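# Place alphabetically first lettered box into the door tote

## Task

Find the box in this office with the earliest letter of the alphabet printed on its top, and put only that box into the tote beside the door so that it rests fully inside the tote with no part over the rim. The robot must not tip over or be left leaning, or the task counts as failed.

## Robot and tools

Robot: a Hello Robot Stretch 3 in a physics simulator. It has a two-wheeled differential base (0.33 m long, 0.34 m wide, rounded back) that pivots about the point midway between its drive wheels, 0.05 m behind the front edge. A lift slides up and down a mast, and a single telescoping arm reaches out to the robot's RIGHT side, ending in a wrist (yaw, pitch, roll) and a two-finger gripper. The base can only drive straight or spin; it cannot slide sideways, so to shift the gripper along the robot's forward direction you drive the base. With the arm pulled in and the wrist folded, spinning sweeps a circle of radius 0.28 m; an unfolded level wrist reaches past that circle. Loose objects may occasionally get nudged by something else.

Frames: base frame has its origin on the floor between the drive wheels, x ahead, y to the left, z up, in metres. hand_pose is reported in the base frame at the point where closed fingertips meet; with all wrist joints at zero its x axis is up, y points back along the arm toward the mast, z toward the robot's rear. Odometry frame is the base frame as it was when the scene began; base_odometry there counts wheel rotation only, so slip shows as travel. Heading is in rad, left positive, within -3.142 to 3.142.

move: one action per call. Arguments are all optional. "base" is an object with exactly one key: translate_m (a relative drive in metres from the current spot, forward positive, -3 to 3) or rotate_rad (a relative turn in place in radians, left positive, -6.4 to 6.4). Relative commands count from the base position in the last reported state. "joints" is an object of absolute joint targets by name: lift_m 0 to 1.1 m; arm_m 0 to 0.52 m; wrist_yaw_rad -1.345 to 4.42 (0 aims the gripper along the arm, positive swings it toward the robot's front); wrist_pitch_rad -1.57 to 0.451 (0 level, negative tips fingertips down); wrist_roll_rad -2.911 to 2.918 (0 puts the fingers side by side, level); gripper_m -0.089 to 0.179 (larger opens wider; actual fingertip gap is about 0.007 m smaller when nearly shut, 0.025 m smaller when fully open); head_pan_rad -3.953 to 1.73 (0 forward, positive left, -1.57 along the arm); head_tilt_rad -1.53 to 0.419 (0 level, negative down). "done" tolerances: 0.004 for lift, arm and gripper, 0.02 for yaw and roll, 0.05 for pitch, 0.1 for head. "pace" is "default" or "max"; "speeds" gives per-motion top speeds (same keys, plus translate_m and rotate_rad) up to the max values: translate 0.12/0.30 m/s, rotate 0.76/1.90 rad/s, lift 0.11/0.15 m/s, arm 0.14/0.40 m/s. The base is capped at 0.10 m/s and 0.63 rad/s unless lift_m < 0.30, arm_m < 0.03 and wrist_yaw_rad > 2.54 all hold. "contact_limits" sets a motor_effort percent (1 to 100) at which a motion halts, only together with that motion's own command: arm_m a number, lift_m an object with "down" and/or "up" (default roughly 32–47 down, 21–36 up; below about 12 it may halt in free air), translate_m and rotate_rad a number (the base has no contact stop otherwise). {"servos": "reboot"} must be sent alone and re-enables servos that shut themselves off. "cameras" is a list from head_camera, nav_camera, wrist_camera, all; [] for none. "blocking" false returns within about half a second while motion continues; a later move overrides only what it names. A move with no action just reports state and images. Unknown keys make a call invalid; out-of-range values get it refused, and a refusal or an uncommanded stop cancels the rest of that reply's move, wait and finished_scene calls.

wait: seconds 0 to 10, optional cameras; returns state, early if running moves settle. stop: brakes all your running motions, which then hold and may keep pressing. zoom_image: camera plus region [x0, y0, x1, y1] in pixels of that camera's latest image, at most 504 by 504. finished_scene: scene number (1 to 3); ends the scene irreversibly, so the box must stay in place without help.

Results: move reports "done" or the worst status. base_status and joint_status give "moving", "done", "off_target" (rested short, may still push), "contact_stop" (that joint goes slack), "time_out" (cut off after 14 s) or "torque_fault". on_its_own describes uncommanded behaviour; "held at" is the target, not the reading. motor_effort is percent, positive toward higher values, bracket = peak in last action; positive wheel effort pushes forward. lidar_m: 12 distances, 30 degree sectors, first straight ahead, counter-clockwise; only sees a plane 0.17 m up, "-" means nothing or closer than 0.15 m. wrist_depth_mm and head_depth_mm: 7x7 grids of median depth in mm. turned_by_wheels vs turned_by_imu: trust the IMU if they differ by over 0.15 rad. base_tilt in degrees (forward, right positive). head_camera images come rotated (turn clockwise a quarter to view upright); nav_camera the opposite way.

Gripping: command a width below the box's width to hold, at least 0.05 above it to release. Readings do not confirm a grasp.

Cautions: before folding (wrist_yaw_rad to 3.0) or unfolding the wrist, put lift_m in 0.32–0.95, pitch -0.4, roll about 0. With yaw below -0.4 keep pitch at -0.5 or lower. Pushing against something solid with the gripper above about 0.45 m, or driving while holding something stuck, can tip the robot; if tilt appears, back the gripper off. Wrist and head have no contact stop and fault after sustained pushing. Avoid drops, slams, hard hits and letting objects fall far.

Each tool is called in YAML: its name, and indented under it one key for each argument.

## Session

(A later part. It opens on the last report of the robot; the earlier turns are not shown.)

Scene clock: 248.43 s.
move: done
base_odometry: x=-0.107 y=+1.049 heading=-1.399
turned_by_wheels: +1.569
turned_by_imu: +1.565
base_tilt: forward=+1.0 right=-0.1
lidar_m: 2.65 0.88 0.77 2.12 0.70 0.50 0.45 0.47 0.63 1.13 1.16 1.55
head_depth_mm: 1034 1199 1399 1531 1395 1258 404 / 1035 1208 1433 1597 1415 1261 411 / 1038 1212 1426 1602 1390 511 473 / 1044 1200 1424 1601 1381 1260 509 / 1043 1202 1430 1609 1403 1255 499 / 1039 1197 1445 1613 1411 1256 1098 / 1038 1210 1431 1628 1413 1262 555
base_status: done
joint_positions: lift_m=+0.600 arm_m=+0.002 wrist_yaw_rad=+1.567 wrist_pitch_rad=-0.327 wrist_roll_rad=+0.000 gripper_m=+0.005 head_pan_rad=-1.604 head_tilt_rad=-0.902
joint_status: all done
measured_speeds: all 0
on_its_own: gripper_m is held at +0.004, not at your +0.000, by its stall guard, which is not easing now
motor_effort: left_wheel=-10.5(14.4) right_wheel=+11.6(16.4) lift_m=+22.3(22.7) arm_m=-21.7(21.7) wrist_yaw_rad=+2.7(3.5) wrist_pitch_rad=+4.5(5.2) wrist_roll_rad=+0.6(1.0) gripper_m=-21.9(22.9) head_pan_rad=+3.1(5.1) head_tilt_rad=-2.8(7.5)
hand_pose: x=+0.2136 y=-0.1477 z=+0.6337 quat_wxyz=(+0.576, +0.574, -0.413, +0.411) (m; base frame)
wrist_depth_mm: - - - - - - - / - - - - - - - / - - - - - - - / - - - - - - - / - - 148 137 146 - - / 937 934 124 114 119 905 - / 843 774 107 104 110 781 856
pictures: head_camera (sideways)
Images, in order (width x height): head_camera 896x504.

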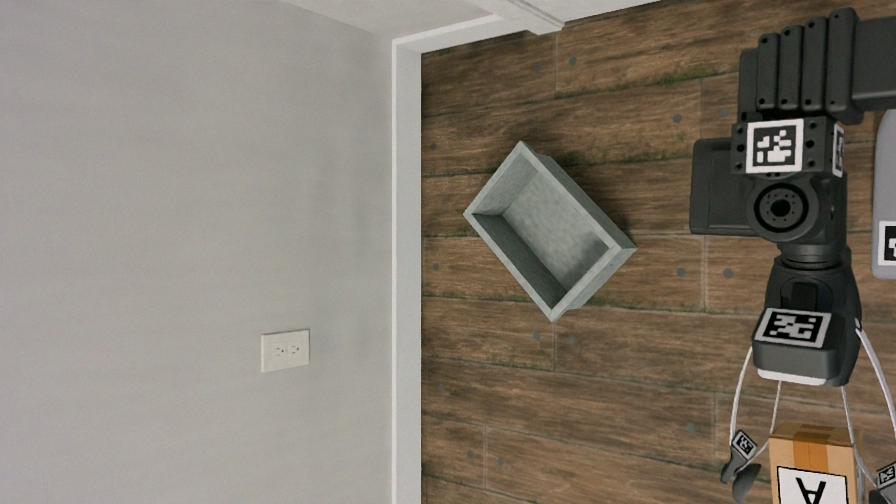

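move:
  base: {"translate_m":0.117}
  joints: {"wrist_pitch_rad":-0.8,"arm_m":0.3}

move:
  joints: {"wrist_yaw_rad":-0.8,"arm_m":0.443}

move:
  joints: {"lift_m":0.32}
  cameras: ["head_camera","wrist_camera"]

Scene clock: 262.77 s.
move: done
base_odometry: x=-0.087 y=+0.934 heading=-1.399
turned_by_wheels: +0.000
turned_by_imu: +0.001
base_tilt: forward=+1.0 right=+0.1
lidar_m: 2.53 0.89 0.71 2.63 0.88 0.62 0.57 0.59 0.80 1.12 1.16 1.55
head_depth_mm: 1028 1192 1428 1595 1414 1220 412 / 1034 1196 1424 613 519 466 422 / 1026 1192 1429 624 1408 1266 1132 / 1030 1201 1426 1590 1354 1256 1133 / 1036 1201 1429 1613 849 1262 1135 / 1027 1189 1436 1610 1405 1260 1134 / 1032 1196 1423 1619 1423 1254 1131
base_status: done
joint_positions: lift_m=+0.600 arm_m=+0.300 wrist_yaw_rad=+1.568 wrist_pitch_rad=-0.815 wrist_roll_rad=+0.000 gripper_m=+0.005 head_pan_rad=-1.600 head_tilt_rad=-0.900
joint_status: all done
measured_speeds: all 0
on_its_own: gripper_m is held at +0.004, not at your +0.000, by its stall guard, which is not easing now
motor_effort: left_wheel=+8.1(8.3) right_wheel=+2.9(14.5) lift_m=+22.8(23.4) arm_m=+21.9(26.4) wrist_yaw_rad=+2.1(3.4) wrist_pitch_rad=+2.7(6.7) wrist_roll_rad=+0.8(1.1) gripper_m=-22.1(22.6) head_pan_rad=+2.2(4.4) head_tilt_rad=+0.8(2.1)
hand_pose: x=+0.1369 y=-0.4456 z=+0.5358 quat_wxyz=(+0.658, +0.657, -0.261, +0.260) (m; base frame)
wrist_depth_mm: - - - - - - - / - - - - - - - / 932 913 933 942 915 916 800 / 826 840 831 817 835 810 792 / 743 741 148 137 146 748 726 / 680 692 124 114 119 653 677 / 642 601 107 104 110 600 627
pictures: none

Scene clock: 265.07 s.
move: done
base_odometry: x=-0.087 y=+0.934 heading=-1.399
turned_by_wheels: +0.000
turned_by_imu: +0.000
base_tilt: forward=+0.9 right=-0.1
lidar_m: 2.53 0.89 0.71 2.64 0.88 0.62 0.57 0.60 0.79 1.12 1.16 1.55
head_depth_mm: 1028 1184 1420 1616 1415 1218 411 / 1028 1194 1315 609 522 464 423 / 1031 1196 717 1486 1398 1247 1132 / 1037 1194 1383 1589 1392 1262 1136 / 1033 1205 1424 1610 1411 1261 1136 / 1045 1202 1436 1591 1418 1258 1138 / 1028 1197 1440 1605 1417 1260 1133
base_status: not commanded
joint_positions: lift_m=+0.600 arm_m=+0.443 wrist_yaw_rad=-0.797 wrist_pitch_rad=-0.815 wrist_roll_rad=+0.000 gripper_m=+0.005 head_pan_rad=-1.600 head_tilt_rad=-0.900
joint_status: all done
measured_speeds: all 0
on_its_own: gripper_m is held at +0.004, not at your +0.000, by its stall guard, which is not easing now
motor_effort: left_wheel=+8.0(8.3) right_wheel=+3.0(3.6) lift_m=+23.0(23.5) arm_m=+22.4(25.3) wrist_yaw_rad=-2.1(5.8) wrist_pitch_rad=+2.4(2.8) wrist_roll_rad=+0.6(1.0) gripper_m=-22.1(22.6) head_pan_rad=+2.3(4.1) head_tilt_rad=+0.6(1.4)
hand_pose: x=-0.1347 y=-0.6985 z=+0.5358 quat_wxyz=(+0.490, +0.007, -0.707, -0.510) (m; base frame)
wrist_depth_mm: 369 - - - - 410 349 / 388 - - - - 473 - / - - - 867 - 535 - / - - 719 836 694 - - / - 648 146 136 144 638 - / 582 - 124 114 118 125 603 / - 599 107 104 110 602 615
pictures: none

Scene clock: 268.43 s.
move: done
base_odometry: x=-0.087 y=+0.934 heading=-1.399
turned_by_wheels: +0.000
turned_by_imu: +0.001
base_tilt: forward=+0.9 right=-0.2
lidar_m: 2.53 0.89 0.71 2.63 0.87 0.62 0.57 0.60 0.80 1.12 1.16 1.55
head_depth_mm: 1037 1183 1424 1596 1416 1249 1134 / 1034 1192 1428 1589 1371 1222 1085 / 1028 1192 1423 1598 1236 1239 1118 / 1033 1195 1423 1607 1366 1259 1129 / 1029 1195 1434 1603 1425 1252 1137 / 1030 1200 1430 1601 1408 1265 1131 / 1035 1196 1443 1610 1416 1260 1135
base_status: not commanded
joint_positions: lift_m=+0.320 arm_m=+0.443 wrist_yaw_rad=-0.797 wrist_pitch_rad=-0.815 wrist_roll_rad=+0.000 gripper_m=+0.005 head_pan_rad=-1.600 head_tilt_rad=-0.900
joint_status: all done
measured_speeds: all 0
on_its_own: gripper_m is held at +0.004, not at your +0.000, by its stall guard, which is not easing now
motor_effort: left_wheel=+7.9(8.1) right_wheel=+3.2(3.6) lift_m=+20.7(22.9) arm_m=+16.7(22.8) wrist_yaw_rad=-1.9(2.5) wrist_pitch_rad=+2.5(2.9) wrist_roll_rad=+0.8(1.0) gripper_m=-21.8(22.9) head_pan_rad=+2.9(4.0) head_tilt_rad=+0.5(1.9)
hand_pose: x=-0.1347 y=-0.6984 z=+0.2557 quat_wxyz=(+0.490, +0.007, -0.707, -0.511) (m; base frame)
wrist_depth_mm: 375 - - 654 - 418 347 / 388 - 610 644 600 474 - / 432 - 558 555 557 507 453 / - 509 474 171 500 497 463 / 449 452 147 136 146 448 449 / 407 405 124 114 119 394 408 / 380 120 107 104 110 359 373
pictures: head_camera (sideways), wrist_camera
Images, in order (width x height): head_camera 896x504, wrist_camera 644x364.

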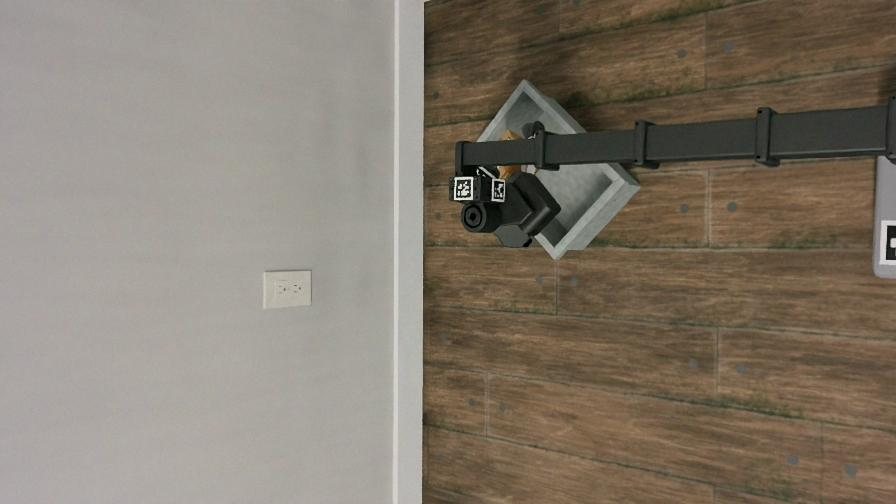

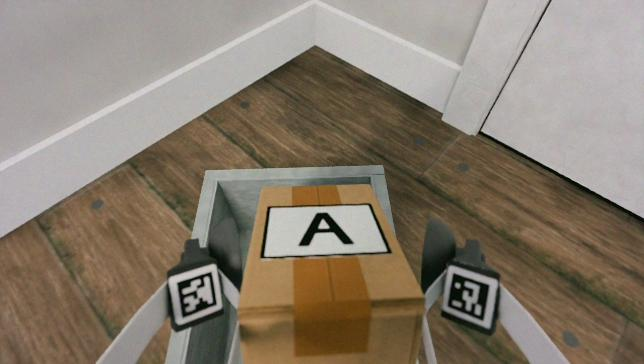

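move:
  base: {"translate_m":0.018}
  joints: {"arm_m":0.465}
  cameras: ["head_camera","wrist_camera"]

Scene clock: 279.57 s.
move: done
base_odometry: x=-0.084 y=+0.916 heading=-1.399
turned_by_wheels: +0.000
turned_by_imu: +0.001
base_tilt: forward=+1.0 right=-0.3
lidar_m: 2.67 0.89 0.70 2.71 0.90 0.64 0.59 0.61 0.82 1.12 1.16 1.55
head_depth_mm: 1028 1188 1426 1584 1410 1255 1129 / 1033 1187 1421 1610 1360 1232 1086 / 1032 1194 1435 953 1267 1247 1120 / 1037 1189 1411 1608 1392 1247 1133 / 1031 1199 1427 1602 1412 1258 1129 / 1032 1190 1425 1612 1419 1259 1142 / 1035 1197 1420 1599 1420 1264 1136
base_status: done
joint_positions: lift_m=+0.320 arm_m=+0.465 wrist_yaw_rad=-0.797 wrist_pitch_rad=-0.815 wrist_roll_rad=+0.000 gripper_m=+0.005 head_pan_rad=-1.600 head_tilt_rad=-0.900
joint_status: all done
measured_speeds: all 0
on_its_own: gripper_m is held at +0.004, not at your +0.000, by its stall guard, which is not easing now
motor_effort: left_wheel=+10.0(12.1) right_wheel=+2.6(8.3) lift_m=+26.2(26.2) arm_m=+22.3(24.5) wrist_yaw_rad=-1.4(2.1) wrist_pitch_rad=+2.9(2.9) wrist_roll_rad=+0.6(1.0) gripper_m=-21.6(23.0) head_pan_rad=+1.7(3.7) head_tilt_rad=+1.0(1.4)
hand_pose: x=-0.1347 y=-0.7203 z=+0.2557 quat_wxyz=(+0.490, +0.007, -0.707, -0.511) (m; base frame)
wrist_depth_mm: 357 - - 627 - 421 380 / 380 - 536 635 623 464 - / 399 - 553 558 558 519 465 / - 487 502 172 497 502 474 / 446 453 149 136 152 447 446 / 407 407 124 114 119 392 404 / 380 362 107 104 109 363 373
pictures: head_camera (sideways), wrist_camera
Images, in order (width x height): head_camera 896x504, wrist_camera 644x364.

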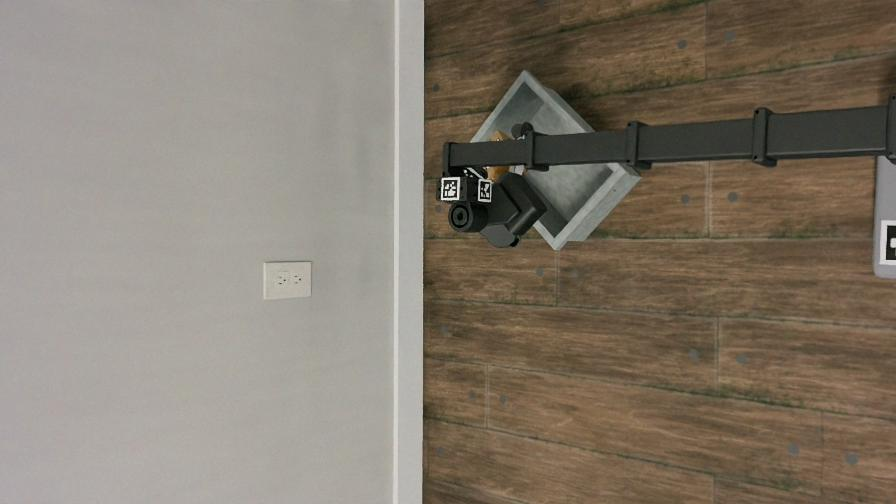

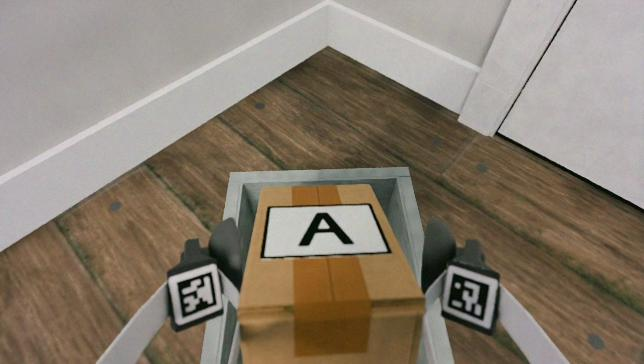

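move:
  base: {"translate_m":0.01}
  joints: {"arm_m":0.455,"wrist_pitch_rad":-0.68}

move:
  joints: {"lift_m":0.2}
  speeds: {"lift_m":0.06}
  contact_limits: {"lift_m":{"down":16}}
  cameras: ["head_camera","wrist_camera"]

Scene clock: 286.03 s.
move: done
base_odometry: x=-0.083 y=+0.907 heading=-1.399
turned_by_wheels: +0.000
turned_by_imu: +0.001
base_tilt: forward=+0.9 right=-0.2
lidar_m: 2.68 0.90 0.70 2.76 0.92 0.65 0.60 0.62 0.83 1.12 1.15 1.54
head_depth_mm: 1025 1197 1423 1597 1417 1257 1135 / 1032 1188 1423 1607 1363 1240 1083 / 1030 1200 1416 1052 1287 1241 1118 / 1031 1192 1419 1592 1394 1254 1132 / 1037 1195 1428 1588 1412 1257 1139 / 1035 1202 1437 1608 1419 1271 1134 / 1034 1199 1424 1598 1419 1263 1138
base_status: done
joint_positions: lift_m=+0.320 arm_m=+0.455 wrist_yaw_rad=-0.797 wrist_pitch_rad=-0.705 wrist_roll_rad=+0.000 gripper_m=+0.005 head_pan_rad=-1.600 head_tilt_rad=-0.900
joint_status: all done
measured_speeds: all 0
on_its_own: gripper_m is held at +0.004, not at your +0.000, by its stall guard, which is not easing now
motor_effort: left_wheel=+9.1(12.2) right_wheel=+2.7(7.2) lift_m=+31.2(31.5) arm_m=-20.8(24.1) wrist_yaw_rad=-1.8(2.2) wrist_pitch_rad=+4.4(7.0) wrist_roll_rad=+0.9(1.0) gripper_m=-22.5(22.9) head_pan_rad=+2.7(3.9) head_tilt_rad=+0.1(1.7)
hand_pose: x=-0.1500 y=-0.7253 z=+0.2743 quat_wxyz=(+0.517, -0.032, -0.706, -0.483) (m; base frame)
wrist_depth_mm: 355 391 - - - - 364 / 373 - - 716 - 447 - / 386 - 616 648 622 506 - / 432 528 556 558 563 522 470 / - 496 149 137 146 489 482 / 436 442 124 114 119 419 435 / 400 377 105 104 110 380 394
pictures: none

Scene clock: 288.60 s.
move: done
base_odometry: x=-0.083 y=+0.907 heading=-1.399
turned_by_wheels: +0.000
turned_by_imu: +0.000
base_tilt: forward=+1.0 right=-0.3
lidar_m: 2.68 0.90 0.70 2.76 0.91 0.65 0.60 0.62 0.83 0.67 1.16 1.54
head_depth_mm: 1025 1193 1414 1594 1400 1257 1138 / 1029 1200 1417 1598 1369 1260 1115 / 1024 1192 1420 1587 1039 1223 1099 / 1032 1191 1425 1601 1387 1253 1132 / 1036 1194 1432 1600 1409 1255 1140 / 1031 1195 1431 1608 1412 1262 1140 / 1034 1194 1436 1604 1425 1263 1131
base_status: not commanded
joint_positions: lift_m=+0.200 arm_m=+0.455 wrist_yaw_rad=-0.797 wrist_pitch_rad=-0.704 wrist_roll_rad=+0.000 gripper_m=+0.005 head_pan_rad=-1.600 head_tilt_rad=-0.900
joint_status: all done
measured_speeds: all 0
on_its_own: gripper_m is held at +0.004, not at your +0.000, by its stall guard, which is not easing now
motor_effort: left_wheel=+9.0(9.2) right_wheel=+2.3(2.9) lift_m=+21.4(29.4) arm_m=-12.0(20.6) wrist_yaw_rad=-1.8(2.2) wrist_pitch_rad=+4.3(4.9) wrist_roll_rad=+0.8(1.1) gripper_m=-22.0(22.5) head_pan_rad=+2.2(3.5) head_tilt_rad=+0.8(1.6)
contact_limits: lift_m down 16 (down: maximum 72; up: maximum 65)
hand_pose: x=-0.1501 y=-0.7254 z=+0.1544 quat_wxyz=(+0.517, -0.033, -0.706, -0.483) (m; base frame)
wrist_depth_mm: 359 388 - 622 498 437 371 / 369 - 540 558 537 485 407 / - 453 483 494 484 460 426 / 396 404 267 172 259 401 407 / 355 357 149 136 146 354 355 / 312 318 124 113 119 301 316 / 292 120 107 104 109 120 284
pictures: head_camera (sideways), wrist_camera
Images, in order (width x height): head_camera 896x504, wrist_camera 644x364.

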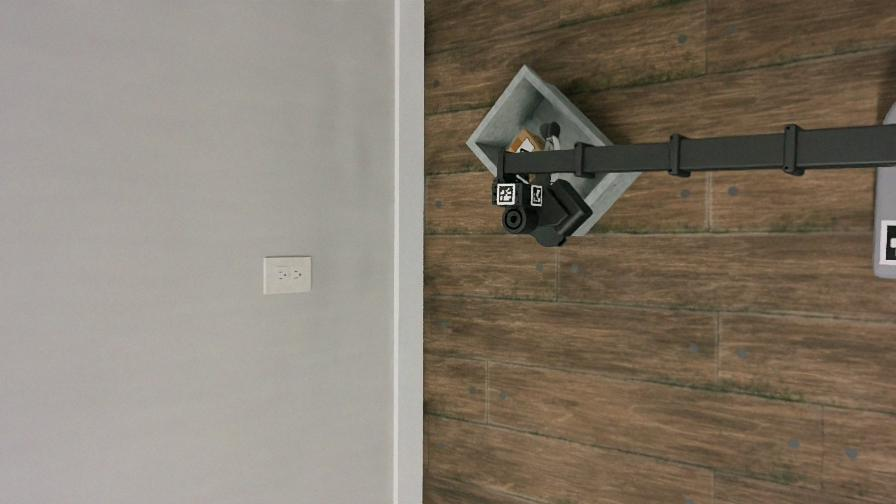

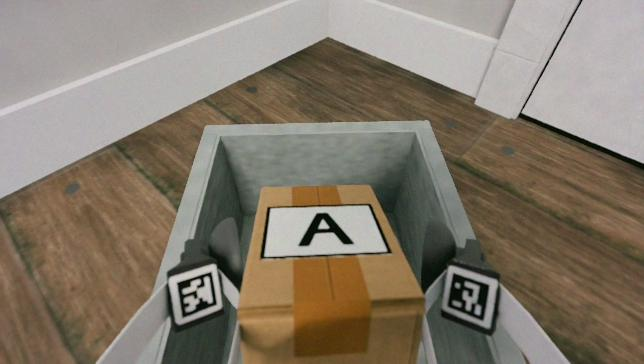

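move:
  joints: {"lift_m":0.125}
  speeds: {"lift_m":0.04}
  contact_limits: {"lift_m":{"down":14}}
  cameras: ["head_camera","wrist_camera"]

Scene clock: 293.03 s.
move: done
base_odometry: x=-0.083 y=+0.907 heading=-1.399
turned_by_wheels: +0.000
turned_by_imu: +0.001
base_tilt: forward=+1.0 right=-0.1
lidar_m: 2.67 0.89 0.70 2.75 0.92 0.65 0.60 0.62 0.83 1.12 1.15 1.55
head_depth_mm: 1028 1187 1414 1592 1413 1262 1131 / 1030 1188 1422 1587 1390 1249 1133 / 1023 1189 1417 1593 1107 1204 952 / 1032 1195 1413 1591 1387 1263 1128 / 1028 1192 1424 1600 1418 1267 1140 / 1039 1197 1423 1612 1414 1258 1128 / 1033 1193 1427 1613 1411 1262 1135
base_status: not commanded
joint_positions: lift_m=+0.125 arm_m=+0.455 wrist_yaw_rad=-0.797 wrist_pitch_rad=-0.704 wrist_roll_rad=+0.000 gripper_m=+0.005 head_pan_rad=-1.600 head_tilt_rad=-0.900
joint_status: all done
measured_speeds: all 0
on_its_own: gripper_m is held at +0.004, not at your +0.000, by its stall guard, which is not easing now
motor_effort: left_wheel=+8.9(9.3) right_wheel=+2.8(3.1) lift_m=+20.1(22.6) arm_m=+2.9(5.1) wrist_yaw_rad=-1.8(2.3) wrist_pitch_rad=+4.1(4.6) wrist_roll_rad=+0.8(1.1) gripper_m=-22.1(22.9) head_pan_rad=+1.4(3.6) head_tilt_rad=-0.4(1.1)
contact_limits: lift_m down 14 (down: maximum 72; up: maximum 65)
hand_pose: x=-0.1501 y=-0.7254 z=+0.0795 quat_wxyz=(+0.517, -0.033, -0.706, -0.483) (m; base frame)
wrist_depth_mm: - - - 519 496 460 363 / - 393 - - 226 409 389 / 354 191 238 - 253 188 354 / 302 160 235 171 231 162 306 / 256 138 150 136 145 147 259 / 116 128 124 114 119 127 120 / - 119 107 105 108 120 109
pictures: head_camera (sideways), wrist_camera
Images, in order (width x height): head_camera 896x504, wrist_camera 644x364.

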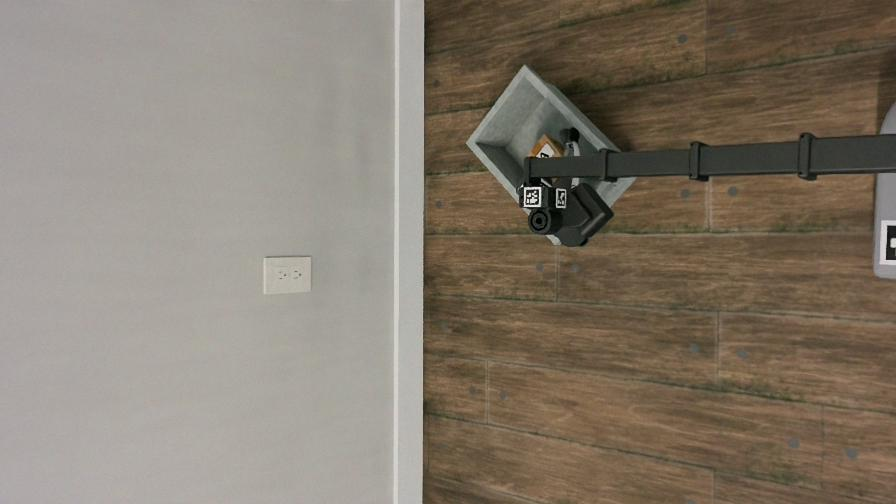

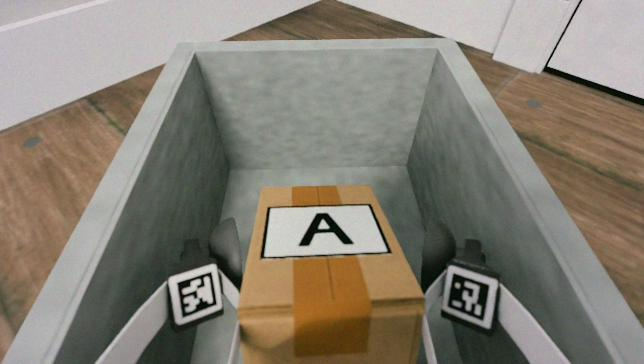

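move:
  joints: {"lift_m":0.095}
  speeds: {"lift_m":0.03}
  contact_limits: {"lift_m":{"down":13}}
  cameras: ["wrist_camera"]

Scene clock: 297.70 s.
move: done
base_odometry: x=-0.083 y=+0.907 heading=-1.399
turned_by_wheels: +0.000
turned_by_imu: +0.001
base_tilt: forward=+1.1 right=-0.1
lidar_m: 2.68 0.89 0.70 2.76 0.92 0.65 0.60 0.62 0.84 1.12 1.16 1.54
head_depth_mm: 1025 1195 1422 1608 1403 1258 1134 / 1030 1191 1418 1599 1384 1243 1136 / 1027 1190 1424 1588 1205 1222 956 / 1029 1191 1416 1602 1396 1260 1137 / 1028 1193 1427 1606 1422 1249 1137 / 1030 1198 1440 1604 1415 1271 1129 / 1035 1196 1423 1615 1421 1261 1135
base_status: not commanded
joint_positions: lift_m=+0.095 arm_m=+0.455 wrist_yaw_rad=-0.797 wrist_pitch_rad=-0.704 wrist_roll_rad=+0.000 gripper_m=+0.005 head_pan_rad=-1.600 head_tilt_rad=-0.900
joint_status: all done
measured_speeds: all 0
on_its_own: gripper_m is held at +0.004, not at your +0.000, by its stall guard, which is not easing now
motor_effort: left_wheel=+8.9(9.1) right_wheel=+2.6(3.0) lift_m=+20.8(22.0) arm_m=+18.1(18.1) wrist_yaw_rad=-1.6(2.3) wrist_pitch_rad=+4.3(4.7) wrist_roll_rad=+0.9(1.0) gripper_m=-21.6(22.8) head_pan_rad=+1.4(3.1) head_tilt_rad=+0.5(1.5)
contact_limits: lift_m down 13 (down: maximum 72; up: maximum 65)
hand_pose: x=-0.1501 y=-0.7254 z=+0.0495 quat_wxyz=(+0.517, -0.033, -0.706, -0.483) (m; base frame)
wrist_depth_mm: - 196 - - - 186 361 / 354 163 - - 227 161 369 / 132 161 237 - 229 151 298 / 108 148 235 171 229 151 109 / 107 147 148 137 145 147 108 / 107 128 124 114 119 127 99 / - 119 123 104 110 128 109
pictures: wrist_camera
Images, in order (width x height): wrist_camera 644x364.

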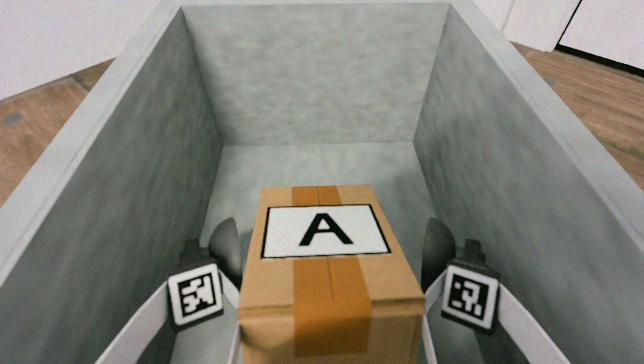

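move:
  joints: {"lift_m":0.07}
  speeds: {"lift_m":0.03}
  contact_limits: {"lift_m":{"down":13}}
  cameras: ["wrist_camera","head_camera"]

Scene clock: 300.73 s.
move: contact_stop
base_odometry: x=-0.083 y=+0.907 heading=-1.399
turned_by_wheels: +0.000
turned_by_imu: +0.001
base_tilt: forward=+1.0 right=-0.1
lidar_m: 2.67 0.89 0.70 2.75 0.92 0.65 0.60 0.62 0.84 1.12 1.15 1.54
head_depth_mm: 1022 1196 1422 1593 1408 1256 1138 / 1029 1191 1418 1600 1386 1262 1132 / 1029 1196 1420 1588 1128 1223 955 / 1030 1202 1420 1593 1388 1258 1133 / 1027 1194 1426 1600 1416 1255 1137 / 1029 1201 1425 1608 1416 1262 1131 / 1039 1196 1423 1608 1421 1258 1134
base_status: not commanded
joint_positions: lift_m=+0.082 arm_m=+0.455 wrist_yaw_rad=-0.796 wrist_pitch_rad=-0.684 wrist_roll_rad=+0.000 gripper_m=+0.005 head_pan_rad=-1.600 head_tilt_rad=-0.900
joint_status: lift_m contact_stop (moved -0.013 of -0.025)
measured_speeds: translate_m=+0.000 rotate_rad=+0.000 lift_m=+0.001 arm_m=+0.000 wrist_yaw_rad=+0.000 wrist_pitch_rad=+0.000 wrist_roll_rad=+0.000 head_pan_rad=+0.000 head_tilt_rad=+0.000
on_its_own: gripper_m is held at +0.004, not at your +0.000, by its stall guard, which is not easing now; lift_m is slack since a contact_stop (your +0.070 is given up)
motor_effort: left_wheel=+7.9(9.1) right_wheel=-4.0(4.4) lift_m=+24.2(24.2) arm_m=+21.2(23.0) wrist_yaw_rad=-2.9(3.0) wrist_pitch_rad=+0.7(4.4) wrist_roll_rad=+0.4(1.1) gripper_m=-22.5(22.5) head_pan_rad=+2.2(2.9) head_tilt_rad=-0.8(1.4)
contact_limits: lift_m down 13 (down: maximum 72; up: maximum 65)
hand_pose: x=-0.1525 y=-0.7281 z=+0.0403 quat_wxyz=(+0.522, -0.039, -0.706, -0.477) (m; base frame)
wrist_depth_mm: - 180 - - - 179 364 / - 158 209 - 235 153 359 / - 158 231 - 234 153 120 / 106 157 229 171 237 154 109 / 112 144 149 136 144 148 109 / 111 125 124 114 119 128 109 / - 118 108 104 110 129 110
pictures: head_camera (sideways), wrist_camera
Images, in order (width x height): head_camera 896x504, wrist_camera 644x364.

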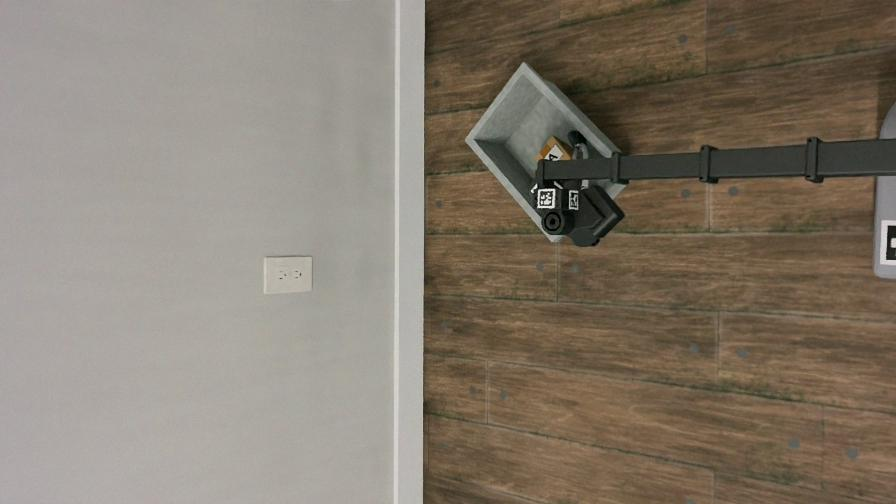

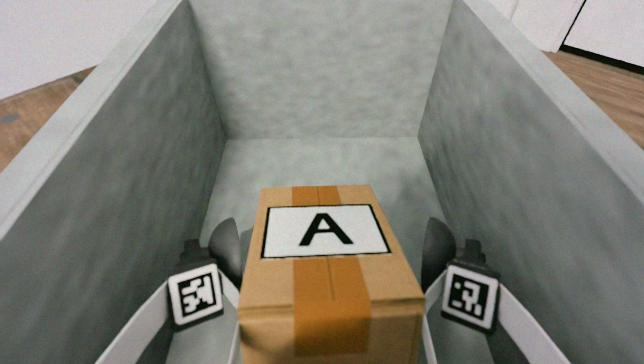

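move:
  joints: {"gripper_m":0.13}
  cameras: ["wrist_camera"]

Scene clock: 305.13 s.
move: done
base_odometry: x=-0.083 y=+0.907 heading=-1.399
turned_by_wheels: +0.000
turned_by_imu: +0.001
base_tilt: forward=+1.0 right=-0.1
lidar_m: 2.68 0.90 0.70 2.76 0.92 0.65 0.60 0.62 0.84 1.12 1.15 1.54
head_depth_mm: 1023 1197 1428 1588 1426 1256 1126 / 1029 1191 1419 1596 1391 1263 1143 / 1027 1197 1426 1601 1124 1217 955 / 1031 1197 1416 1605 1385 1261 1134 / 1033 1193 1426 1612 1409 1257 1133 / 1031 1198 1424 1616 1409 1255 1129 / 1037 1206 1418 1610 1428 1261 1128
base_status: not commanded
joint_positions: lift_m=+0.082 arm_m=+0.455 wrist_yaw_rad=-0.795 wrist_pitch_rad=-0.685 wrist_roll_rad=+0.000 gripper_m=+0.130 head_pan_rad=-1.600 head_tilt_rad=-0.900
joint_status: all done
measured_speeds: all 0
on_its_own: lift_m is slack since a contact_stop (your +0.070 is given up)
motor_effort: left_wheel=+7.7(7.9) right_wheel=-3.9(4.8) lift_m=+25.8(26.0) arm_m=+11.6(15.4) wrist_yaw_rad=-3.4(3.8) wrist_pitch_rad=+0.7(1.1) wrist_roll_rad=+0.8(0.8) gripper_m=+6.2(92.0) head_pan_rad=+1.6(3.1) head_tilt_rad=-1.3(1.8)
contact_limits: lift_m down 13 (down: maximum 72; up: maximum 65)
hand_pose: x=-0.1524 y=-0.7281 z=+0.0404 quat_wxyz=(+0.522, -0.039, -0.706, -0.477) (m; base frame)
wrist_depth_mm: - 180 - - - 179 363 / - 158 230 - 232 153 357 / - 157 230 - 236 154 120 / - 157 229 - 236 154 109 / 112 136 162 163 - 146 109 / 111 124 146 144 143 124 109 / - 122 176 129 134 146 105
pictures: wrist_camera
Images, in order (width x height): wrist_camera 644x364.

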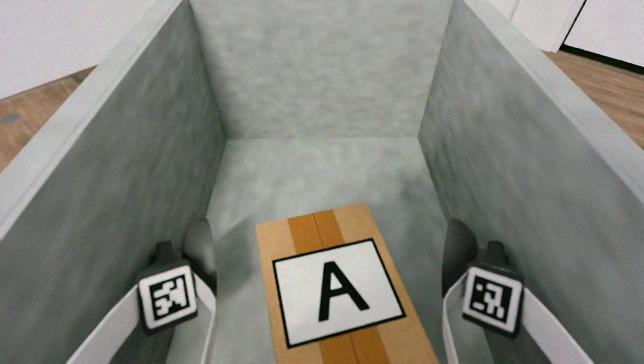

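move:
  joints: {"lift_m":0.42}

move:
  joints: {"arm_m":0.2}
  cameras: ["head_camera"]

Scene clock: 310.63 s.
move: done
base_odometry: x=-0.083 y=+0.907 heading=-1.399
turned_by_wheels: +0.000
turned_by_imu: +0.001
base_tilt: forward=+1.2 right=-0.2
lidar_m: 2.68 0.89 0.70 2.76 0.92 0.65 0.60 0.62 0.83 1.12 1.16 1.54
head_depth_mm: 1028 1194 1412 1595 1412 1255 1134 / 1028 1188 1427 1571 1324 648 571 / 1028 1193 1426 856 1354 1251 1129 / 1033 1191 1439 1584 1387 1257 1133 / 1033 1190 1424 1620 1415 1266 1128 / 1032 1200 1436 1605 1422 1269 1138 / 1035 1207 1426 1610 1406 1258 1135
base_status: not commanded
joint_positions: lift_m=+0.420 arm_m=+0.455 wrist_yaw_rad=-0.801 wrist_pitch_rad=-0.697 wrist_roll_rad=+0.000 gripper_m=+0.130 head_pan_rad=-1.600 head_tilt_rad=-0.900
joint_status: all done
measured_speeds: all 0
motor_effort: left_wheel=+4.5(7.6) right_wheel=+0.3(4.4) lift_m=+31.7(35.3) arm_m=+0.4(8.3) wrist_yaw_rad=+1.3(4.8) wrist_pitch_rad=+3.0(4.4) wrist_roll_rad=+0.8(1.2) gripper_m=+0.3(7.3) head_pan_rad=+1.6(3.6) head_tilt_rad=-0.2(2.1)
hand_pose: x=-0.1515 y=-0.7257 z=+0.3757 quat_wxyz=(+0.518, -0.036, -0.706, -0.482) (m; base frame)
wrist_depth_mm: 356 388 - - - - 365 / 371 - - - - 454 - / 385 - - 749 - 503 - / - - 646 691 676 564 - / - 152 614 630 606 149 507 / - 124 459 - 523 124 516 / - 471 480 - 478 466 474
pictures: none

Scene clock: 313.73 s.
move: done
base_odometry: x=-0.083 y=+0.907 heading=-1.399
turned_by_wheels: +0.000
turned_by_imu: +0.000
base_tilt: forward=+1.0 right=-0.2
lidar_m: 2.68 0.89 0.70 2.76 0.92 0.65 0.60 0.62 0.83 1.12 1.15 1.54
head_depth_mm: 1027 1192 1415 1609 1414 1251 1134 / 1027 1190 1420 1598 1383 651 561 / 1027 1188 1420 1590 856 718 1131 / 1029 1195 1417 1592 1387 1218 1137 / 1028 1188 1425 1605 1409 1256 1130 / 1026 1204 1435 1594 1412 1259 1141 / 1030 1199 1429 1607 1419 1267 1135
base_status: not commanded
joint_positions: lift_m=+0.420 arm_m=+0.200 wrist_yaw_rad=-0.801 wrist_pitch_rad=-0.697 wrist_roll_rad=+0.000 gripper_m=+0.130 head_pan_rad=-1.600 head_tilt_rad=-0.900
joint_status: all done
measured_speeds: all 0
motor_effort: left_wheel=+4.5(4.9) right_wheel=+0.7(1.1) lift_m=+28.9(32.0) arm_m=-21.4(24.3) wrist_yaw_rad=+1.8(2.6) wrist_pitch_rad=+3.1(3.4) wrist_roll_rad=+1.0(1.1) gripper_m=+0.5(1.2) head_pan_rad=+2.0(2.7) head_tilt_rad=-2.1(2.6)
hand_pose: x=-0.1515 y=-0.4707 z=+0.3757 quat_wxyz=(+0.518, -0.036, -0.706, -0.482) (m; base frame)
wrist_depth_mm: - - - - 560 - - / - - 873 - 628 - - / - 773 792 774 669 - - / 668 674 - 701 680 573 - / 609 598 - 615 610 151 503 / 541 124 500 539 543 124 530 / - 120 470 490 485 467 477
pictures: head_camera (sideways)
Images, in order (width x height): head_camera 896x504.

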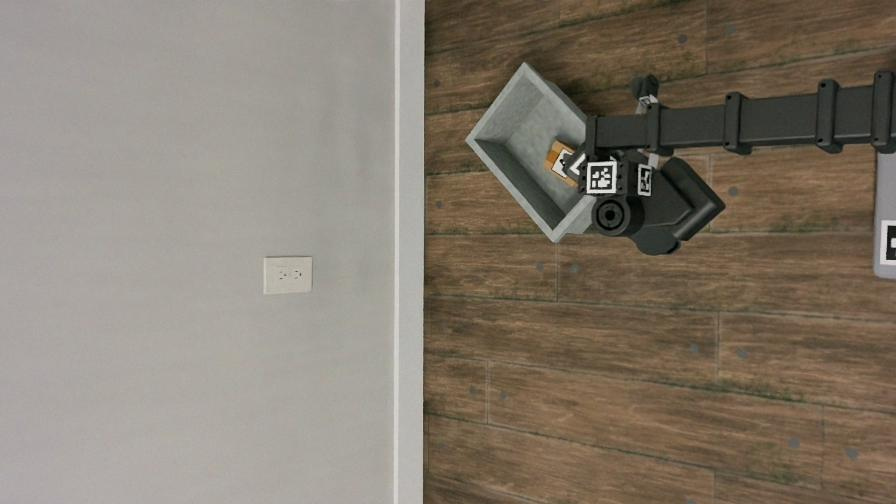

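Box is in the tote.

finished_scene:
  scene: 3

The scene is finished: the task was done.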